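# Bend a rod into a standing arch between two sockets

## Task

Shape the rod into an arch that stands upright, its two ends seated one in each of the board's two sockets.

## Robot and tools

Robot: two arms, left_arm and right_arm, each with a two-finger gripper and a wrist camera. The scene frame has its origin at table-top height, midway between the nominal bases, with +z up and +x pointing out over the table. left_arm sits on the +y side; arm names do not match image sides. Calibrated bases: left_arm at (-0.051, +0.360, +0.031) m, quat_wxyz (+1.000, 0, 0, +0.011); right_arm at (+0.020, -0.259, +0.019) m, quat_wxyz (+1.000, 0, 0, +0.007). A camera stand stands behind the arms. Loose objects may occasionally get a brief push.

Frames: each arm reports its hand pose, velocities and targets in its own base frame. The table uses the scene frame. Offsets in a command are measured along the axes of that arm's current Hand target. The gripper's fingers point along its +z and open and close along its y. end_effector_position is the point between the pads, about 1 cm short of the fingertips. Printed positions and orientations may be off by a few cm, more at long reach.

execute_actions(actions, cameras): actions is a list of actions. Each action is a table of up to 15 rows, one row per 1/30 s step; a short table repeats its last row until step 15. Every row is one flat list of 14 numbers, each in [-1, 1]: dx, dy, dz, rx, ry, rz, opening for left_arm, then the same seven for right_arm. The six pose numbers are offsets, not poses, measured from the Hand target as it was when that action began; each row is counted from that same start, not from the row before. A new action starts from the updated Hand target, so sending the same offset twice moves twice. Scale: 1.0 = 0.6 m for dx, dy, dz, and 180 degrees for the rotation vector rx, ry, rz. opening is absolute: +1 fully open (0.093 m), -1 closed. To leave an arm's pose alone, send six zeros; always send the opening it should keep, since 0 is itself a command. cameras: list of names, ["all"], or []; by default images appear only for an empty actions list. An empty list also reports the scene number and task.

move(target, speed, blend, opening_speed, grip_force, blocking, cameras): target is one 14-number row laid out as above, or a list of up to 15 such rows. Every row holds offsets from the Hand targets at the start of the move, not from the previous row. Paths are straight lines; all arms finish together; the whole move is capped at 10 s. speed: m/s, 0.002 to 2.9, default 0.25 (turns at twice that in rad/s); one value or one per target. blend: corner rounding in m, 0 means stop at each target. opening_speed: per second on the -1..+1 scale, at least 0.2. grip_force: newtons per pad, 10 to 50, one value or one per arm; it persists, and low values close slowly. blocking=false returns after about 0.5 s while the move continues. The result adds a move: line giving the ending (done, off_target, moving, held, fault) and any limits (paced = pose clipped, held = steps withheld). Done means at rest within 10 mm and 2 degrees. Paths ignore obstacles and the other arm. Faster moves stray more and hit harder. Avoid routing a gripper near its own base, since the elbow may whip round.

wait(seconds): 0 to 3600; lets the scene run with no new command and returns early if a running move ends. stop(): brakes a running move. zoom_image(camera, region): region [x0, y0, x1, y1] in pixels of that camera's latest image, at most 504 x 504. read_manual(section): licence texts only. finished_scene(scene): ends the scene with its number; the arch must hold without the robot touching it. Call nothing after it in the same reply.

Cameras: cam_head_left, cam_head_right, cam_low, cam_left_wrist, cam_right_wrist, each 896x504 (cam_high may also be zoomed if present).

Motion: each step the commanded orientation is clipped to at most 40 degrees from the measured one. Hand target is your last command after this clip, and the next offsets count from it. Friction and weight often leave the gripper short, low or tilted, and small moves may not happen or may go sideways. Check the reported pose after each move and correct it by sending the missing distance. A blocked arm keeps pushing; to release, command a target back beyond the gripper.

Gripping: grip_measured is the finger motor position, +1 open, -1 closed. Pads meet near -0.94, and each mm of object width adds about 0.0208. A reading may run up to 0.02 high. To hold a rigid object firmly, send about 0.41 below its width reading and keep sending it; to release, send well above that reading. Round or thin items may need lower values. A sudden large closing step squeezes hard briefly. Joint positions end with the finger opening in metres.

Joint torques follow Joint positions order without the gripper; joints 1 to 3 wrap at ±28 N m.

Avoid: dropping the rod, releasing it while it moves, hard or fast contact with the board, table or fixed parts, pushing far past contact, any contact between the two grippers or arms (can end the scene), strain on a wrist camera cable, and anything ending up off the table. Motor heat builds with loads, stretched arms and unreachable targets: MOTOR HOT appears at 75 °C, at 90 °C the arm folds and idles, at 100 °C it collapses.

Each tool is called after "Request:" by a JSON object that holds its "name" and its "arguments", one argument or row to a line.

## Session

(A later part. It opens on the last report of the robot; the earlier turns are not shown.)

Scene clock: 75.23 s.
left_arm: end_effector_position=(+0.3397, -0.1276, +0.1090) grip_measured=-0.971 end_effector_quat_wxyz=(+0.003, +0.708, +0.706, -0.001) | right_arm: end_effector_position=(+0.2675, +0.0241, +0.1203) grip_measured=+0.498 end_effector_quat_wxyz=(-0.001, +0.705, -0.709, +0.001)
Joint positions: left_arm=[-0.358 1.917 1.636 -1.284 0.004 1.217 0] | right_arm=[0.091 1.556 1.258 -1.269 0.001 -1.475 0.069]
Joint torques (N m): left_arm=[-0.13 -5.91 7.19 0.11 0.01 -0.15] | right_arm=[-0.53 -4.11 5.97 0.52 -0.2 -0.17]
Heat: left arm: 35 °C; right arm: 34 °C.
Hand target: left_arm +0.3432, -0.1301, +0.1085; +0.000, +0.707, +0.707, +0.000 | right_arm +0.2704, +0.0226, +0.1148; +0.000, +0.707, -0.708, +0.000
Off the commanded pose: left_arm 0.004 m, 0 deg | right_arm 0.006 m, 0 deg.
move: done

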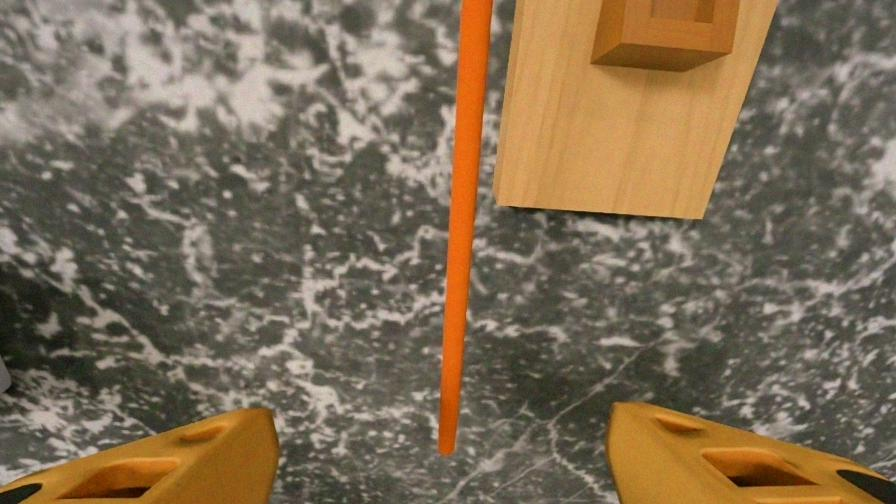

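Request:
{"name": "move", "arguments": {
  "target": [0,0,0,0,0,0,-1,0,0,0.084,0,0,0,0.3],
  "cameras": ["cam_right_wrist"],
  "speed": 0.15
}}

Request:
{"name": "move", "arguments": {
  "target": [0,0,0,0,0,0,-1,0,0,0,0,0,0,-1],
  "opening_speed": 1.2,
  "cameras": ["all"]
}}

Scene clock: 78.77 s.
left_arm: end_effector_position=(+0.3397, -0.1276, +0.1090) grip_measured=-0.971 end_effector_quat_wxyz=(+0.003, +0.708, +0.706, -0.001) | right_arm: end_effector_position=(+0.2688, +0.0243, +0.0702) grip_measured=+0.302 end_effector_quat_wxyz=(-0.001, +0.705, -0.709, +0.001)
Joint positions: left_arm=[-0.358 1.917 1.636 -1.284 0.004 1.217 0] | right_arm=[0.091 1.591 1.091 -1.067 0.001 -1.475 0.06]
Joint torques (N m): left_arm=[-0.27 -5.86 7.28 0.12 0.04 -0.15] | right_arm=[-0.53 -4.33 5.85 0.52 -0.2 -0.14]
Heat: left arm: 35 °C; right arm: 34 °C.
Hand target: left_arm +0.3432, -0.1301, +0.1085; +0.000, +0.707, +0.707, +0.000 | right_arm +0.2704, +0.0226, +0.0644; +0.000, +0.707, -0.708, +0.000
Off the commanded pose: left_arm 0.004 m, 0 deg | right_arm 0.006 m, 0 deg.
move: done

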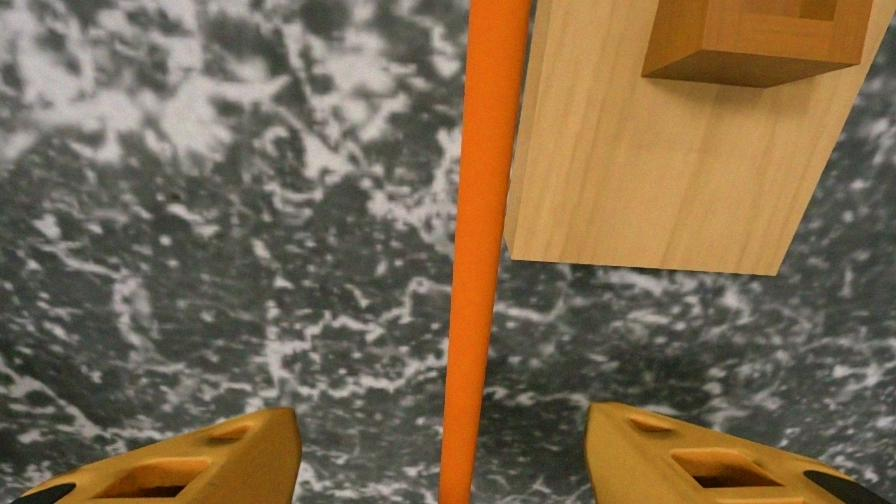

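Scene clock: 80.37 s.
left_arm: end_effector_position=(+0.3387, -0.1271, +0.1090) grip_measured=-0.971 end_effector_quat_wxyz=(+0.001, +0.708, +0.706, -0.001) | right_arm: end_effector_position=(+0.2698, +0.0243, +0.0702) grip_measured=-0.976 end_effector_quat_wxyz=(-0.003, +0.705, -0.709, +0.003)
Joint positions: left_arm=[-0.358 1.917 1.636 -1.289 0.003 1.217 0] | right_arm=[0.091 1.591 1.091 -1.063 0.001 -1.475 0]
Joint torques (N m): left_arm=[-0.27 -5.74 7.27 0.15 0.06 -0.16] | right_arm=[-0.49 -4.33 5.81 0.5 -0.21 -0.13]
Heat: left arm: 35 °C; right arm: 34 °C.
Hand target: left_arm +0.3432, -0.1301, +0.1085; +0.000, +0.707, +0.707, -0.001 | right_arm +0.2705, +0.0226, +0.0644; +0.000, +0.707, -0.708, +0.000
Off the commanded pose: left_arm 0.005 m, 0 deg | right_arm 0.006 m, 0 deg.
move: done

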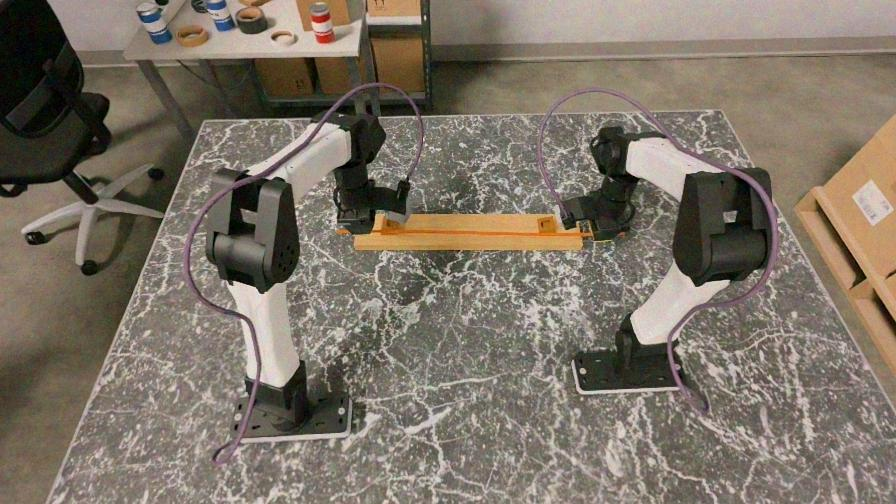

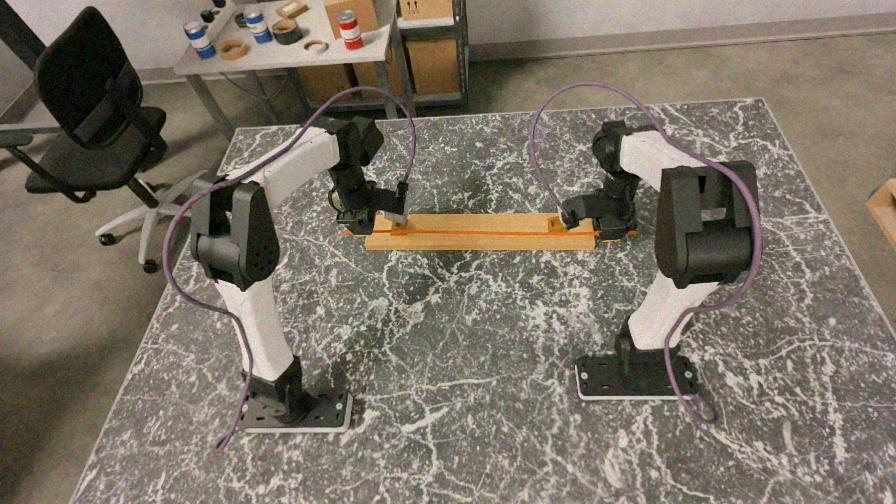

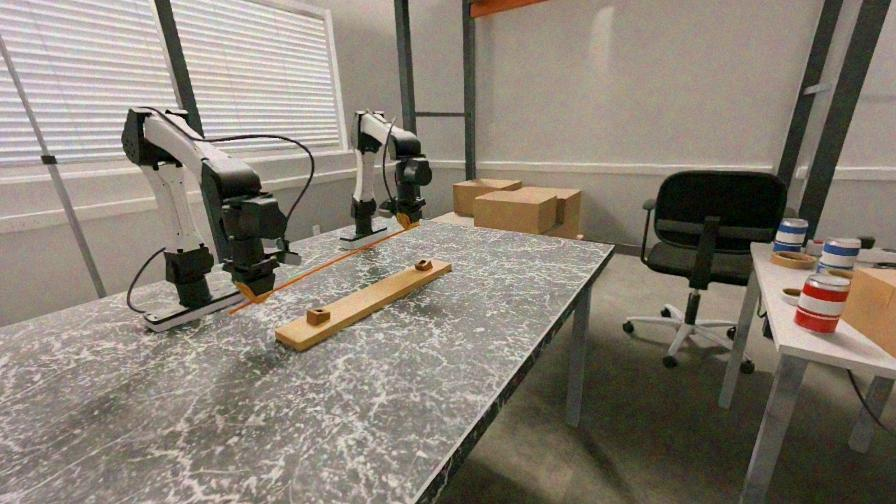

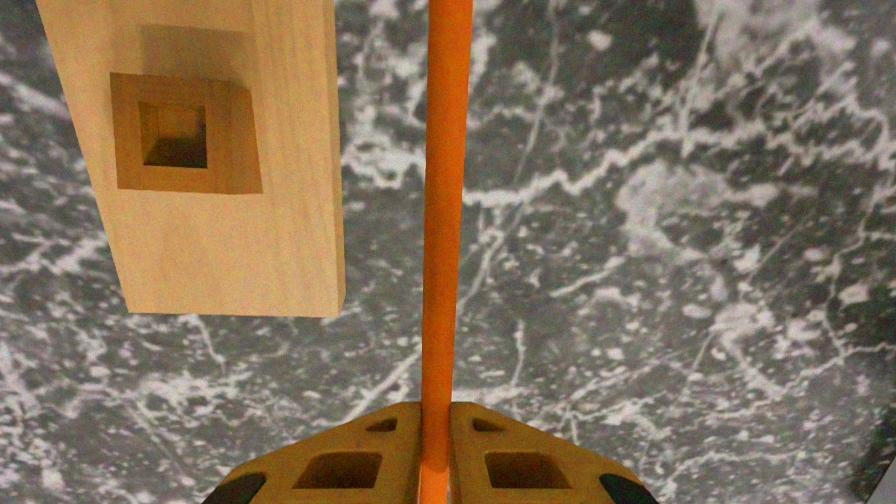

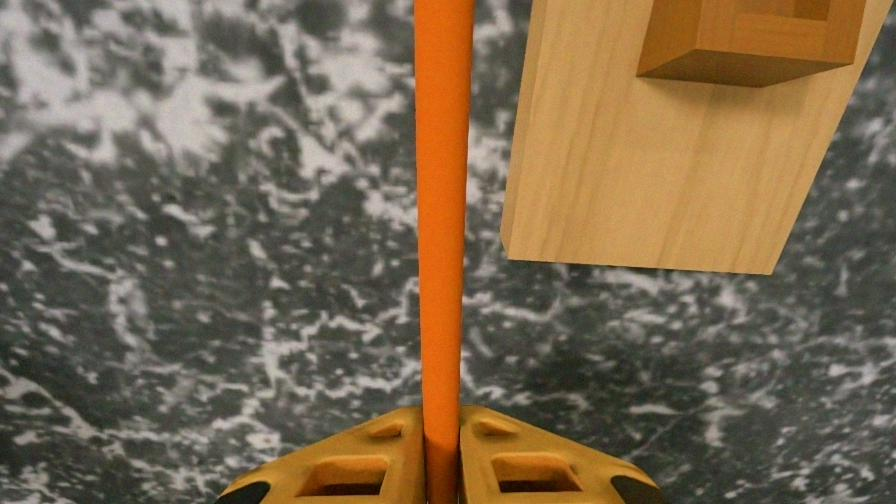

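Request:
{"name": "move", "arguments": {
  "target": [
    [0,0,-0.033,0,0,0,-1,0,0,-0.117,0,0,0,-1],
    [-0.007,0,-0.033,0,-0.111,0,-1,-0.01,0,-0.117,0,-0.111,0,-1],
    [-0.024,0,-0.033,0,-0.222,0,-1,-0.038,0,-0.117,0,-0.222,0,-1]
  ],
  "speed": 0.15,
  "blend": 0.01,
  "cameras": ["all"]
}}

Scene clock: 88.60 s.
left_arm: end_effector_position=(+0.3406, -0.1398, +0.1143) grip_measured=-0.971 end_effector_quat_wxyz=(+0.208, +0.664, +0.677, -0.239) | right_arm: end_effector_position=(+0.2758, +0.0358, +0.1331) grip_measured=-0.976 end_effector_quat_wxyz=(-0.224, +0.676, -0.672, -0.205)
Joint positions: left_arm=[-0.111 1.868 1.457 -1.12 0.644 1.427 0] | right_arm=[-0.223 1.638 1.266 -1.325 -0.606 -1.839 0]
Joint torques (N m): left_arm=[0.75 -9.39 4.4 0.47 0.97 0.02] | right_arm=[-0.4 -4.55 5.59 -0.2 -1.4 -0.22]
Heat: left arm: 36 °C; right arm: 34 °C.
Hand target: left_arm +0.3432, -0.1445, +0.1283; +0.242, +0.664, +0.664, -0.242 | right_arm +0.2704, +0.0454, +0.1345; -0.242, +0.664, -0.665, -0.241
Off the commanded pose: left_arm 0.015 m, 4 deg | right_arm 0.011 m, 5 deg.
move: off_target (left_arm, right_arm)

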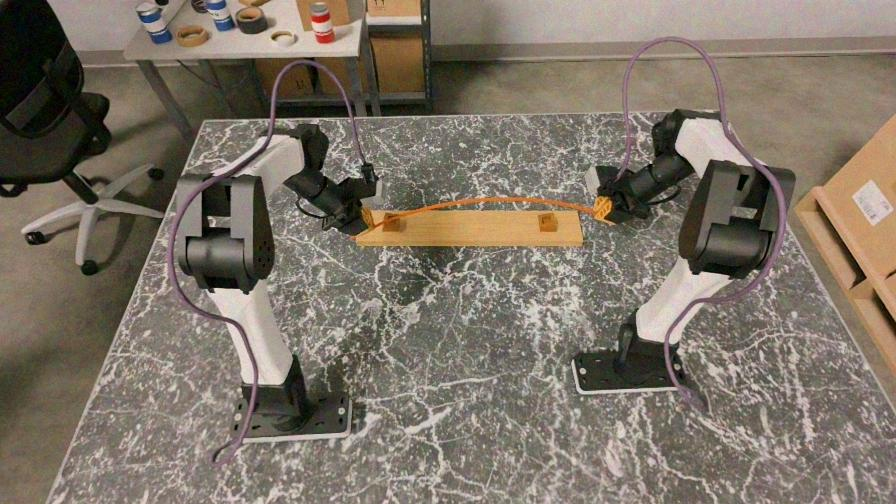

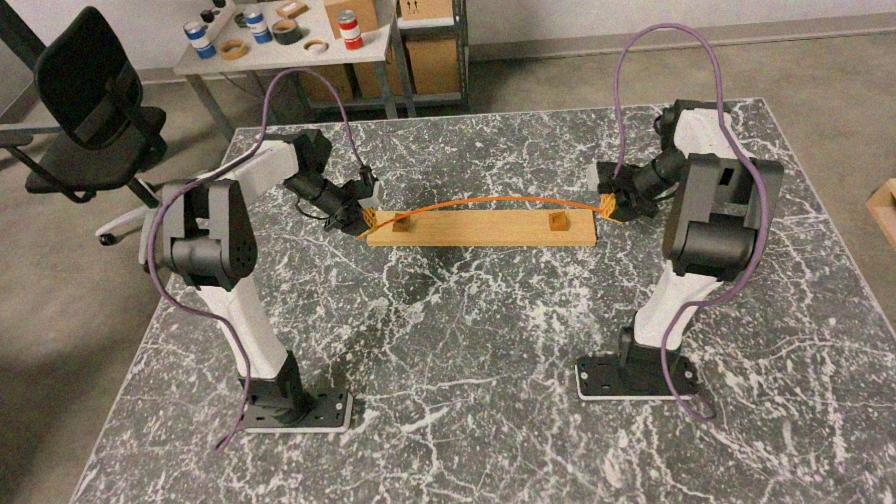

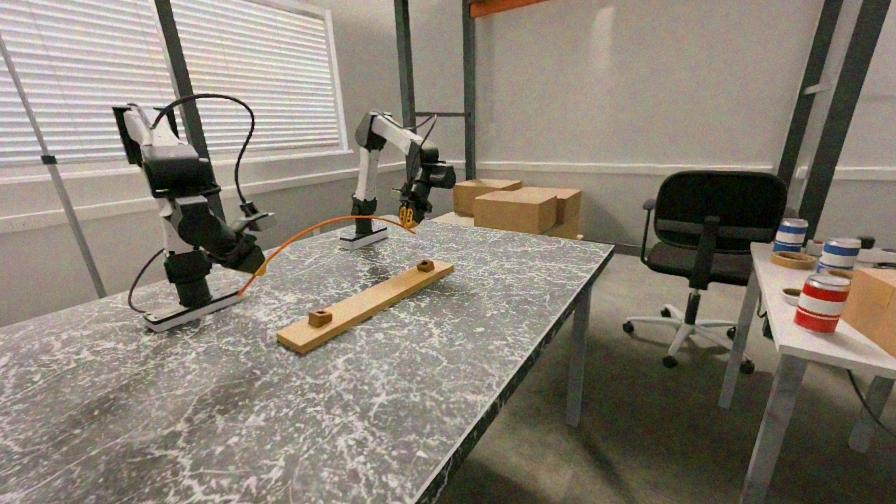

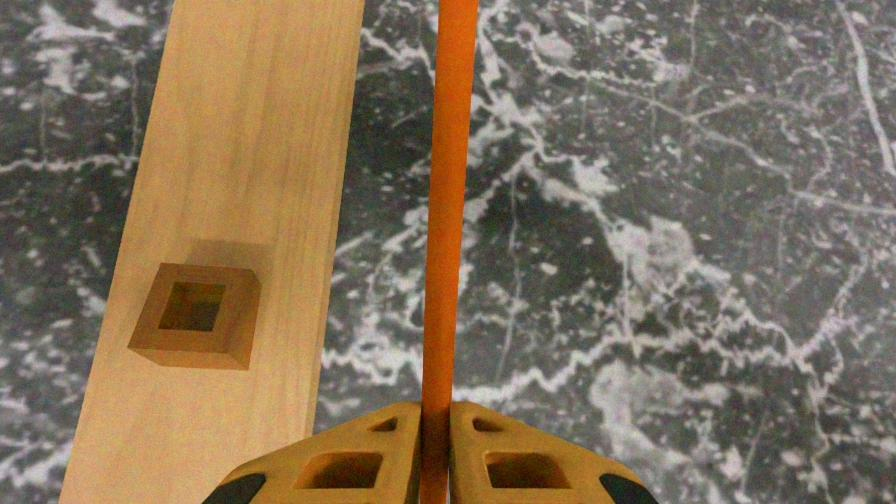

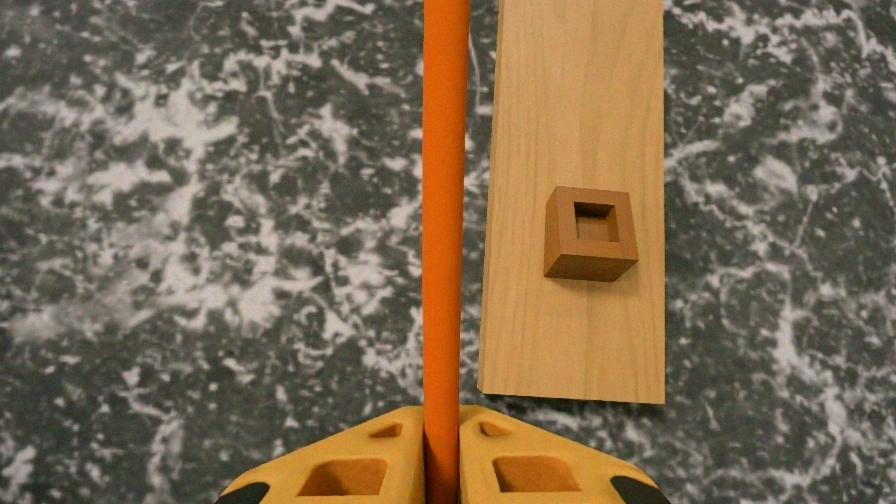

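Request:
{"name": "move", "arguments": {
  "target": [-0.0557,0.145,0.0205,0,-0.139,0,-1,-0.071,-0.108,0.0365,0,-0.139,0,-1],
  "speed": 0.15,
  "cameras": ["all"]
}}

Scene clock: 93.33 s.
left_arm: end_effector_position=(+0.4260, -0.1663, +0.1339) grip_measured=-0.971 end_effector_quat_wxyz=(+0.362, +0.607, +0.613, -0.353) | right_arm: end_effector_position=(+0.3290, +0.0762, +0.1309) grip_measured=-0.976 end_effector_quat_wxyz=(-0.351, +0.604, -0.621, -0.356)
Joint positions: left_arm=[-0.046 2.162 1.751 -1.048 1.056 1.449 0] | right_arm=[-0.209 1.952 1.416 -1.369 -1.013 -1.937 0]
Joint torques (N m): left_arm=[-0.95 -7.1 7.2 0.51 1.4 -0.22] | right_arm=[2.25 -6.32 8.95 -0.51 -1.74 -0.24]
Heat: left arm: 37 °C; right arm: 34 °C.
Hand target: left_arm +0.4302, -0.1778, +0.1404; +0.380, +0.596, +0.596, -0.380 | right_arm +0.3353, +0.0920, +0.1451; -0.380, +0.596, -0.597, -0.379
Off the commanded pose: left_arm 0.014 m, 4 deg | right_arm 0.022 m, 5 deg.
move: off_target (left_arm, right_arm)

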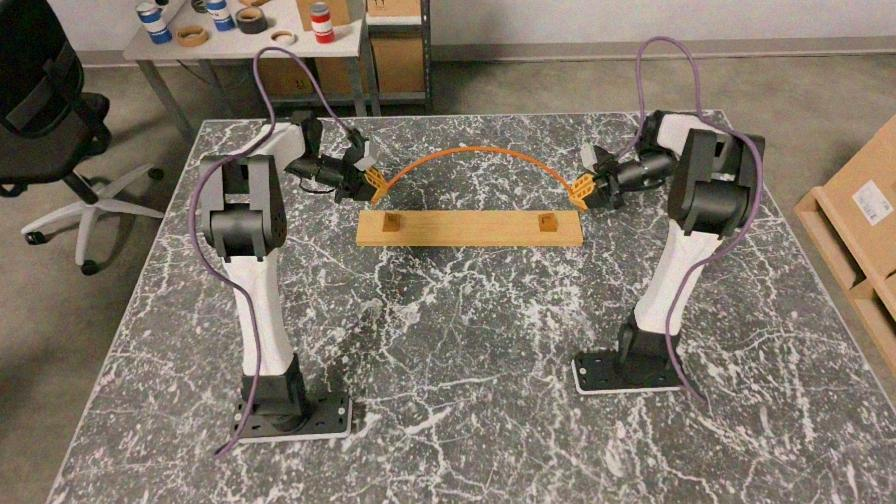

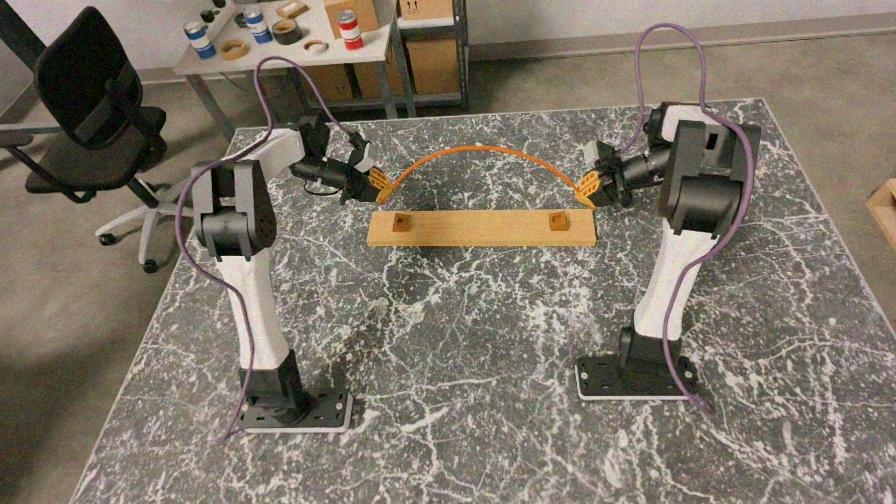

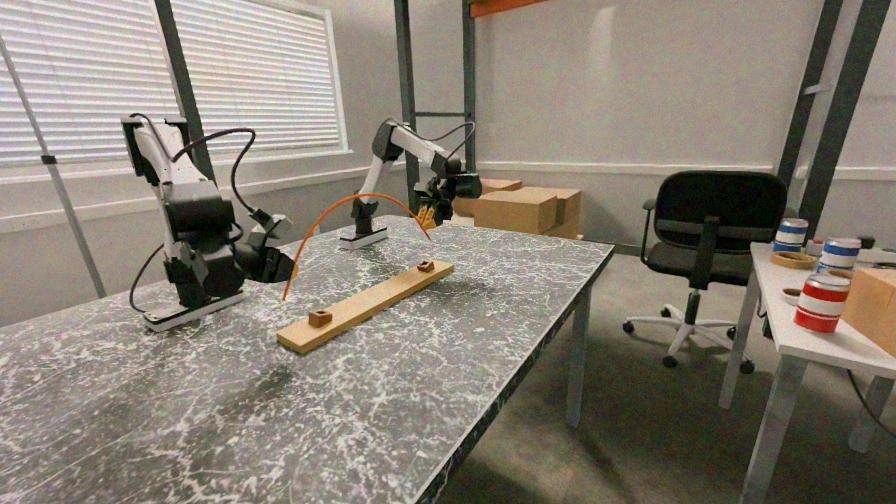

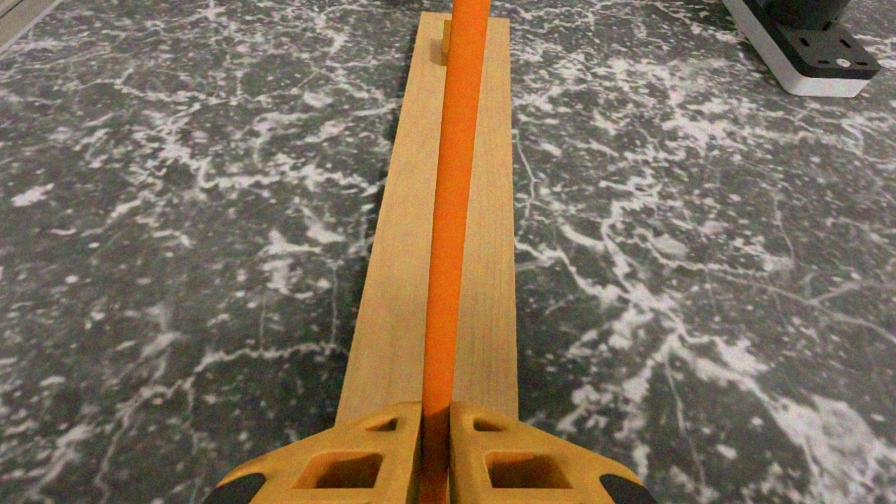

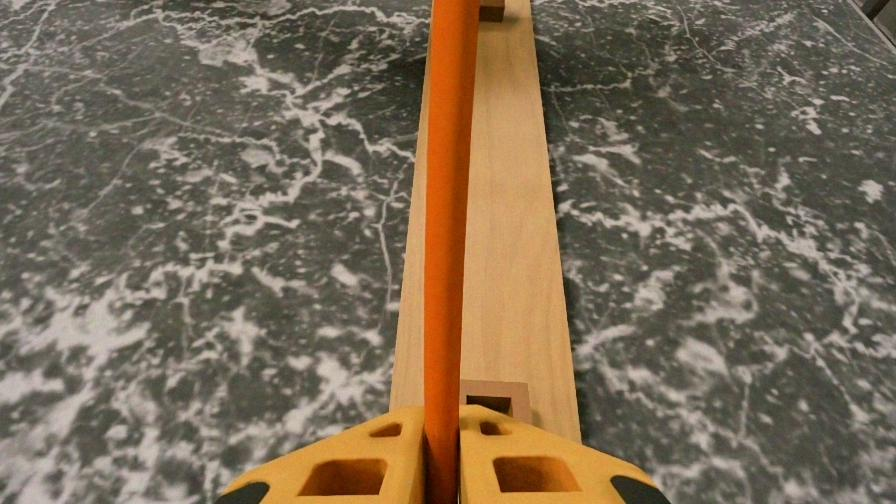

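Request:
{"name": "zoom_image", "arguments": {
  "camera": "cam_head_left",
  "region": [330, 140, 620, 260]
}}

Request:
{"name": "zoom_image", "arguments": {
  "camera": "cam_head_right",
  "region": [330, 140, 620, 260]
}}

Request:
{"name": "zoom_image", "arguments": {
  "camera": "cam_low",
  "region": [240, 180, 492, 360]
}}

Scaled by 1.738.

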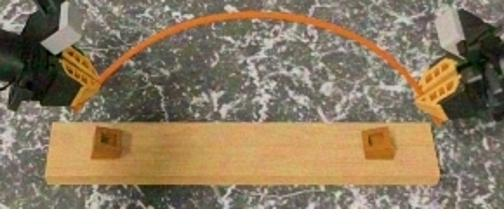

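Scaled by 1.738.

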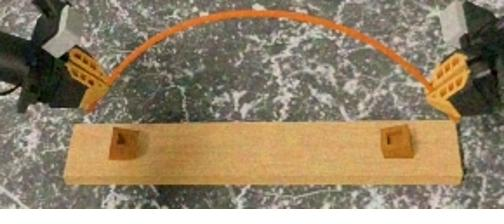

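Scaled by 2.000.

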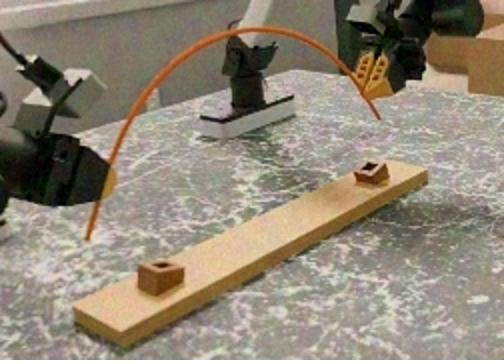

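Request:
{"name": "move", "arguments": {
  "target": [0.0185,0.0117,0.0527,0,-0.078,0,-1,-0.0187,-0.0345,0.0998,0,-0.078,0,-1],
  "speed": 0.1,
  "cameras": ["all"]
}}

Request:
{"name": "zoom_image", "arguments": {
  "camera": "cam_low",
  "region": [240, 180, 492, 360]
}}

Request:
{"name": "zoom_image", "arguments": {
  "camera": "cam_head_left",
  "region": [340, 140, 630, 260]
}}

Request:
{"name": "zoom_image", "arguments": {
  "camera": "cam_head_right",
  "region": [340, 140, 630, 260]
}}

Scene clock: 104.10 s.
left_arm: end_effector_position=(+0.4471, -0.1836, +0.1086) grip_measured=-0.971 end_effector_quat_wxyz=(+0.447, +0.543, +0.569, -0.426) | right_arm: end_effector_position=(+0.3577, +0.1335, +0.1203) grip_measured=-0.976 end_effector_quat_wxyz=(-0.428, +0.553, -0.571, -0.431)
Joint positions: left_arm=[-0.046 2.24 1.58 -0.552 1.315 1.202 0] | right_arm=[-0.082 2.074 1.389 -1.134 -1.297 -1.809 0]
Joint torques (N m): left_arm=[-3.33 -9.81 4.3 0.82 1.18 -0.2] | right_arm=[3.25 -8.57 5.07 0.2 -1.72 -0.04]
Heat: left arm: 38 °C; right arm: 33 °C.
Hand target: left_arm +0.4373, -0.2018, +0.1170; +0.450, +0.545, +0.545, -0.450 | right_arm +0.3561, +0.1510, +0.1300; -0.450, +0.545, -0.546, -0.449
Off the commanded pose: left_arm 0.022 m, 4 deg | right_arm 0.020 m, 4 deg.
move: off_target (left_arm, right_arm)

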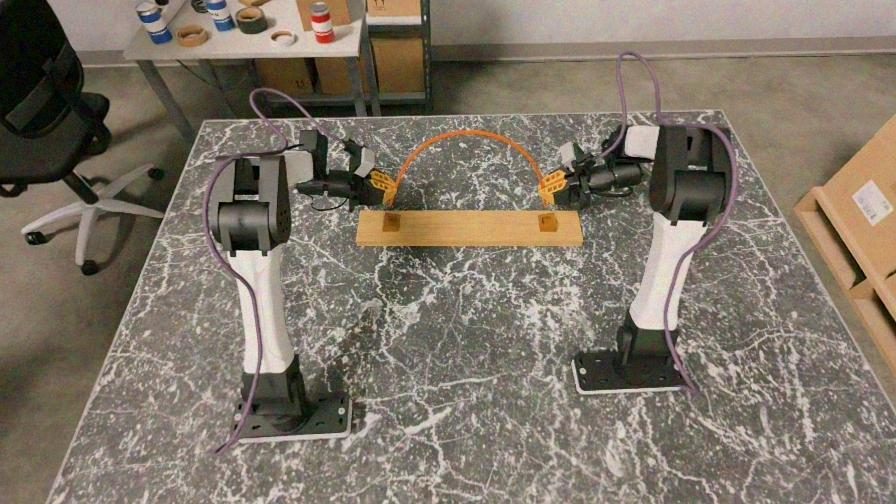

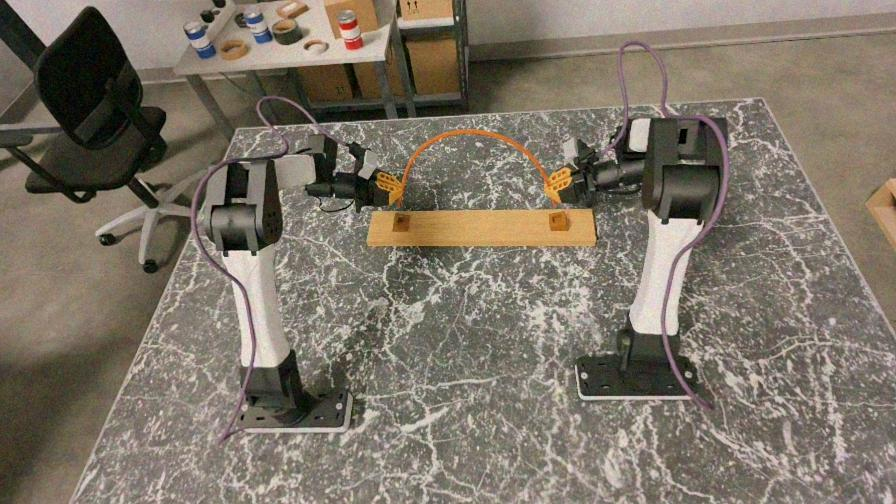

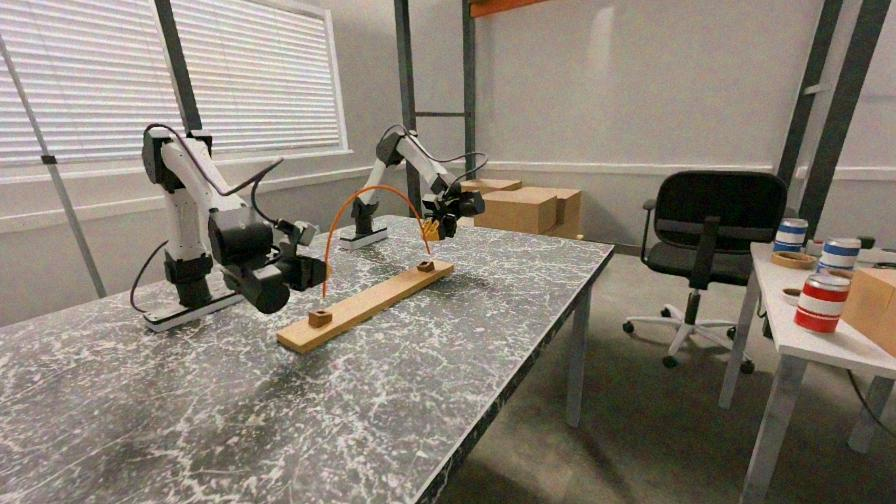

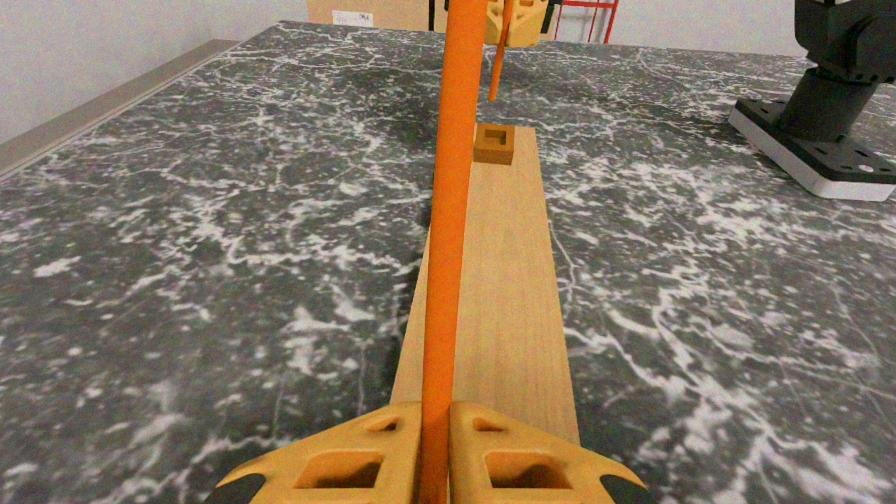

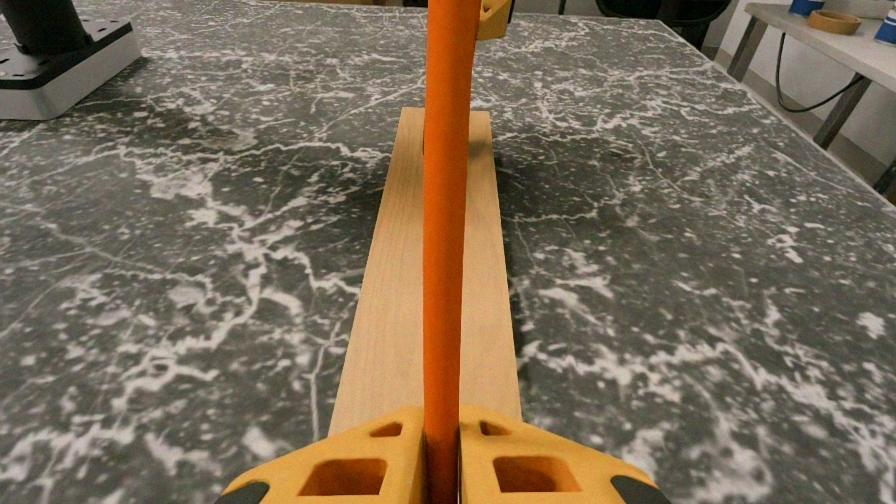

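Scaled by 2.000.

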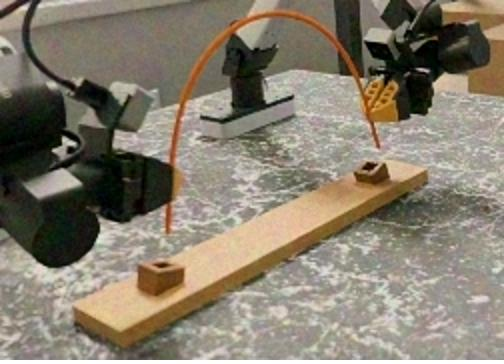

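Scaled by 1.738.

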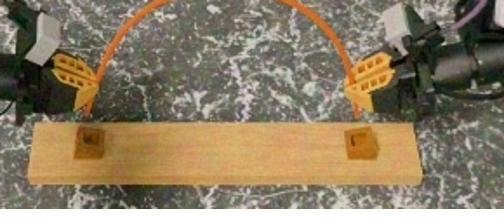

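Scaled by 1.738.

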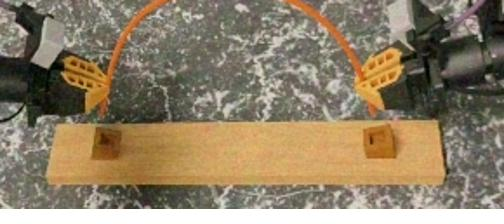

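Request:
{"name": "move", "arguments": {
  "target": [0.0353,-0.0233,0.0103,0,0,0,-1,0.0448,0.0133,0.0052,0,0,0,-1],
  "speed": 0.06,
  "cameras": ["all"]
}}

Request:
{"name": "zoom_image", "arguments": {
  "camera": "cam_low",
  "region": [270, 230, 470, 350]
}}

Request:
{"name": "zoom_image", "arguments": {
  "camera": "cam_head_left",
  "region": [340, 160, 600, 260]
}}

Request:
{"name": "zoom_image", "arguments": {
  "camera": "cam_head_right",
  "region": [350, 160, 610, 260]
}}

Scene clock: 113.10 s.
left_arm: end_effector_position=(+0.4340, -0.1831, +0.0804) grip_measured=-0.971 end_effector_quat_wxyz=(+0.445, +0.537, +0.574, -0.430) | right_arm: end_effector_position=(+0.3502, +0.1341, +0.0984) grip_measured=-0.976 end_effector_quat_wxyz=(-0.431, +0.556, -0.567, -0.428)
Joint positions: left_arm=[-0.046 2.24 1.449 -0.399 1.316 1.163 0] | right_arm=[-0.082 2.087 1.31 -1.039 -1.298 -1.819 0]
Joint torques (N m): left_arm=[-4.07 -10.71 4.05 0.83 1.1 -0.22] | right_arm=[2.63 -7.38 4.53 0.13 -1.72 -0.1]
Heat: left arm: 40 °C; right arm: 33 °C.
Hand target: left_arm +0.4233, -0.2039, +0.0951; +0.450, +0.545, +0.545, -0.450 | right_arm +0.3481, +0.1490, +0.1031; -0.450, +0.545, -0.546, -0.450
Off the commanded pose: left_arm 0.028 m, 4 deg | right_arm 0.016 m, 4 deg.
move: off_target (left_arm, right_arm)

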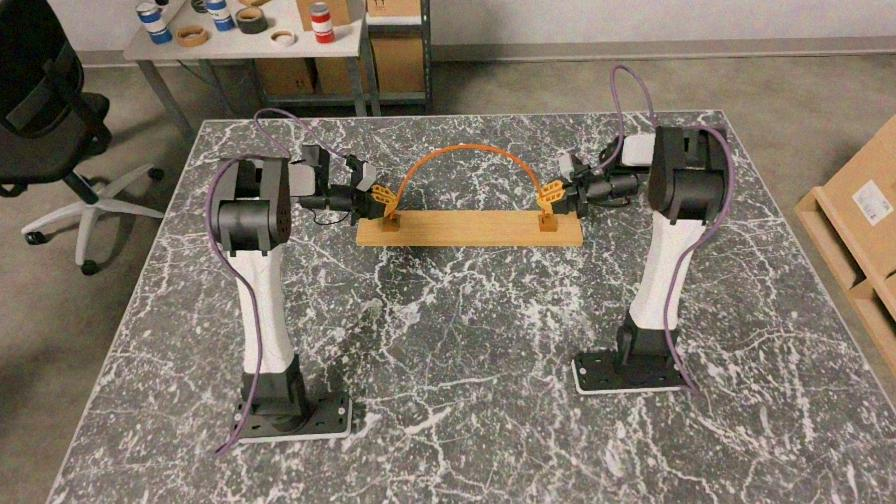

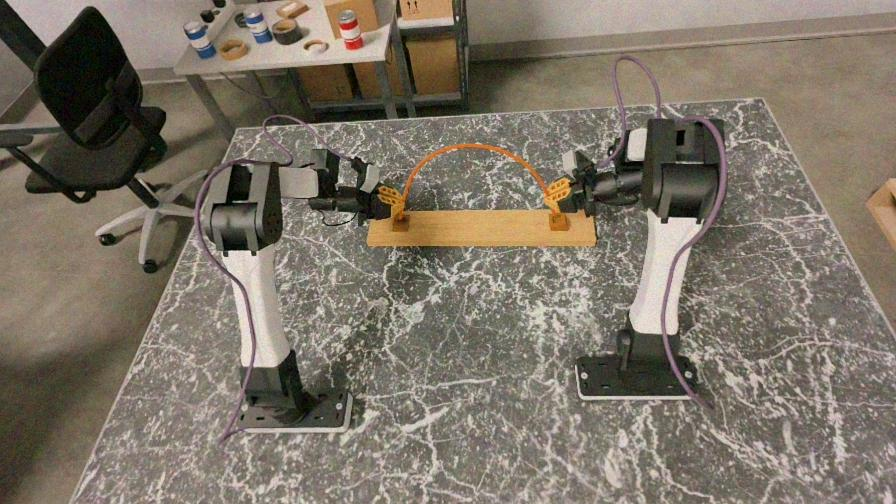

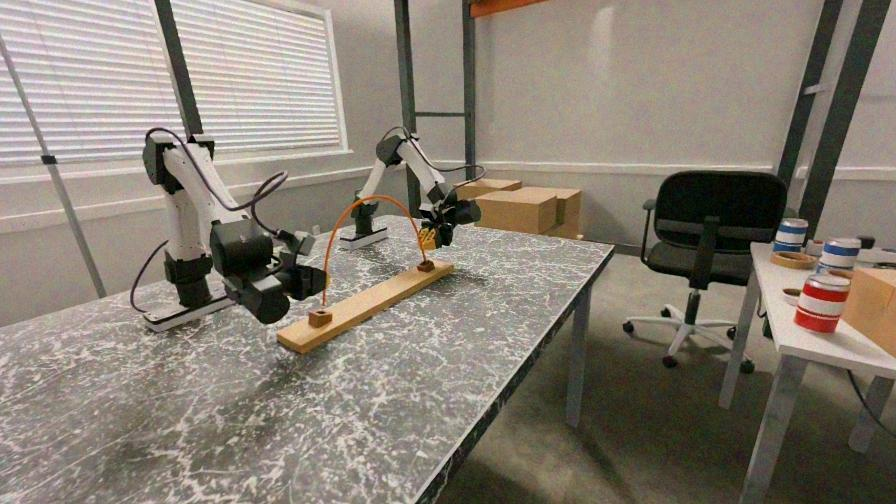

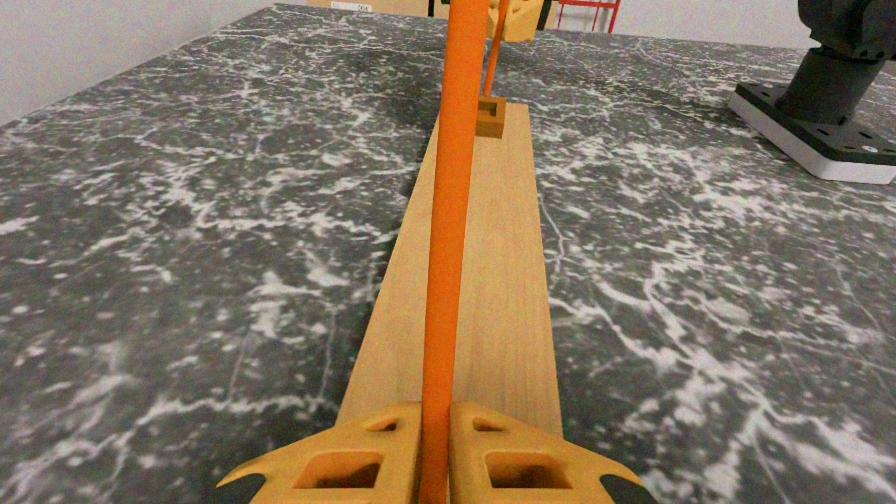

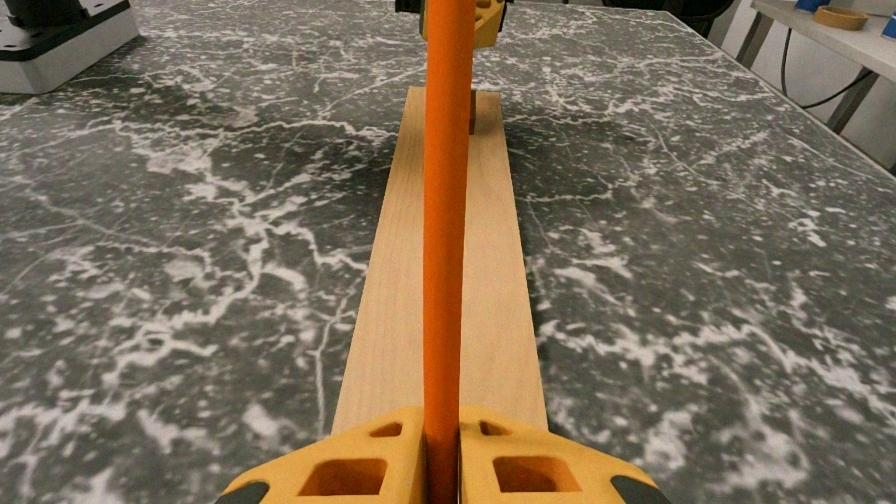

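Scaled by 2.520.

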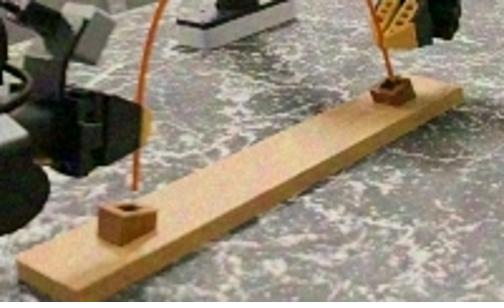

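Scaled by 1.938.

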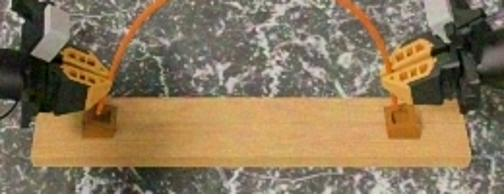

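Scaled by 1.938.

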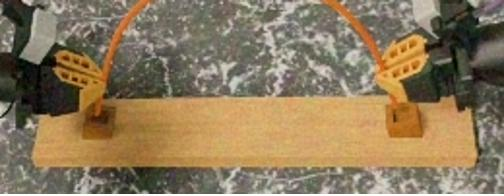

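Request:
{"name": "zoom_image", "arguments": {
  "camera": "cam_head_left",
  "region": [370, 190, 430, 240]
}}

Request:
{"name": "zoom_image", "arguments": {
  "camera": "cam_head_right",
  "region": [370, 190, 430, 240]
}}

Request:
{"name": "zoom_image", "arguments": {
  "camera": "cam_head_left",
  "region": [520, 190, 580, 240]
}}

Request:
{"name": "zoom_image", "arguments": {
  "camera": "cam_head_right",
  "region": [530, 190, 590, 240]
}}

Request:
{"name": "zoom_image", "arguments": {
  "camera": "cam_low",
  "region": [300, 280, 350, 340]
}}

Request:
{"name": "zoom_image", "arguments": {
  "camera": "cam_low",
  "region": [400, 235, 450, 285]
}}

Scaled by 8.400.

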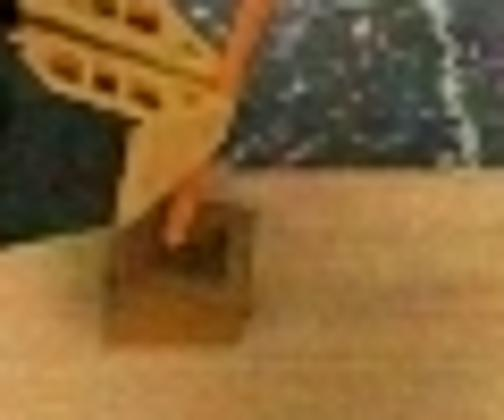

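Scaled by 8.400.

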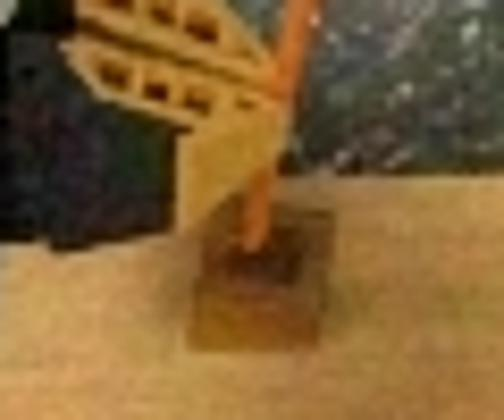

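Scaled by 8.400.

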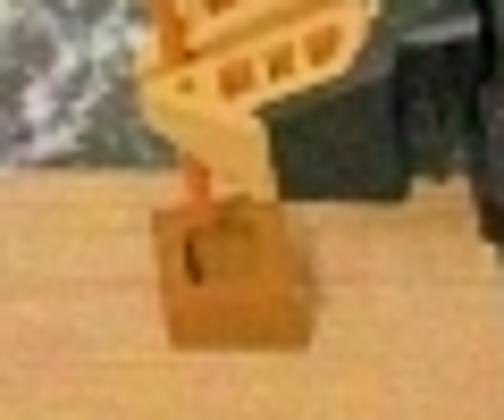

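Scaled by 8.400.

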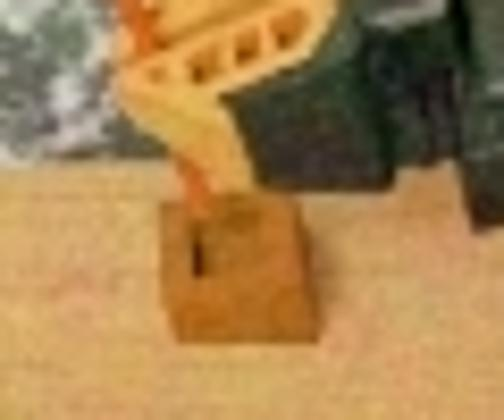

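Scaled by 8.400.

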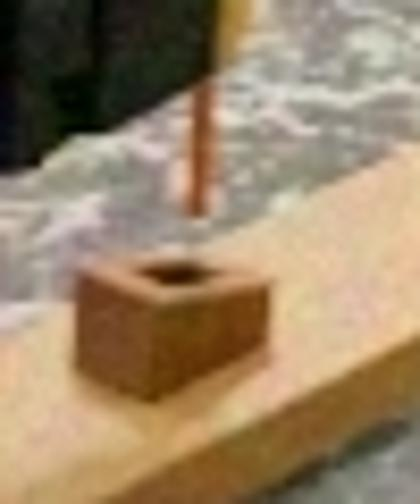

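Scaled by 10.080.

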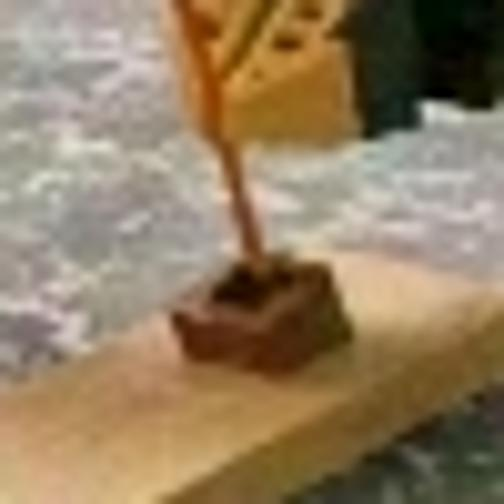

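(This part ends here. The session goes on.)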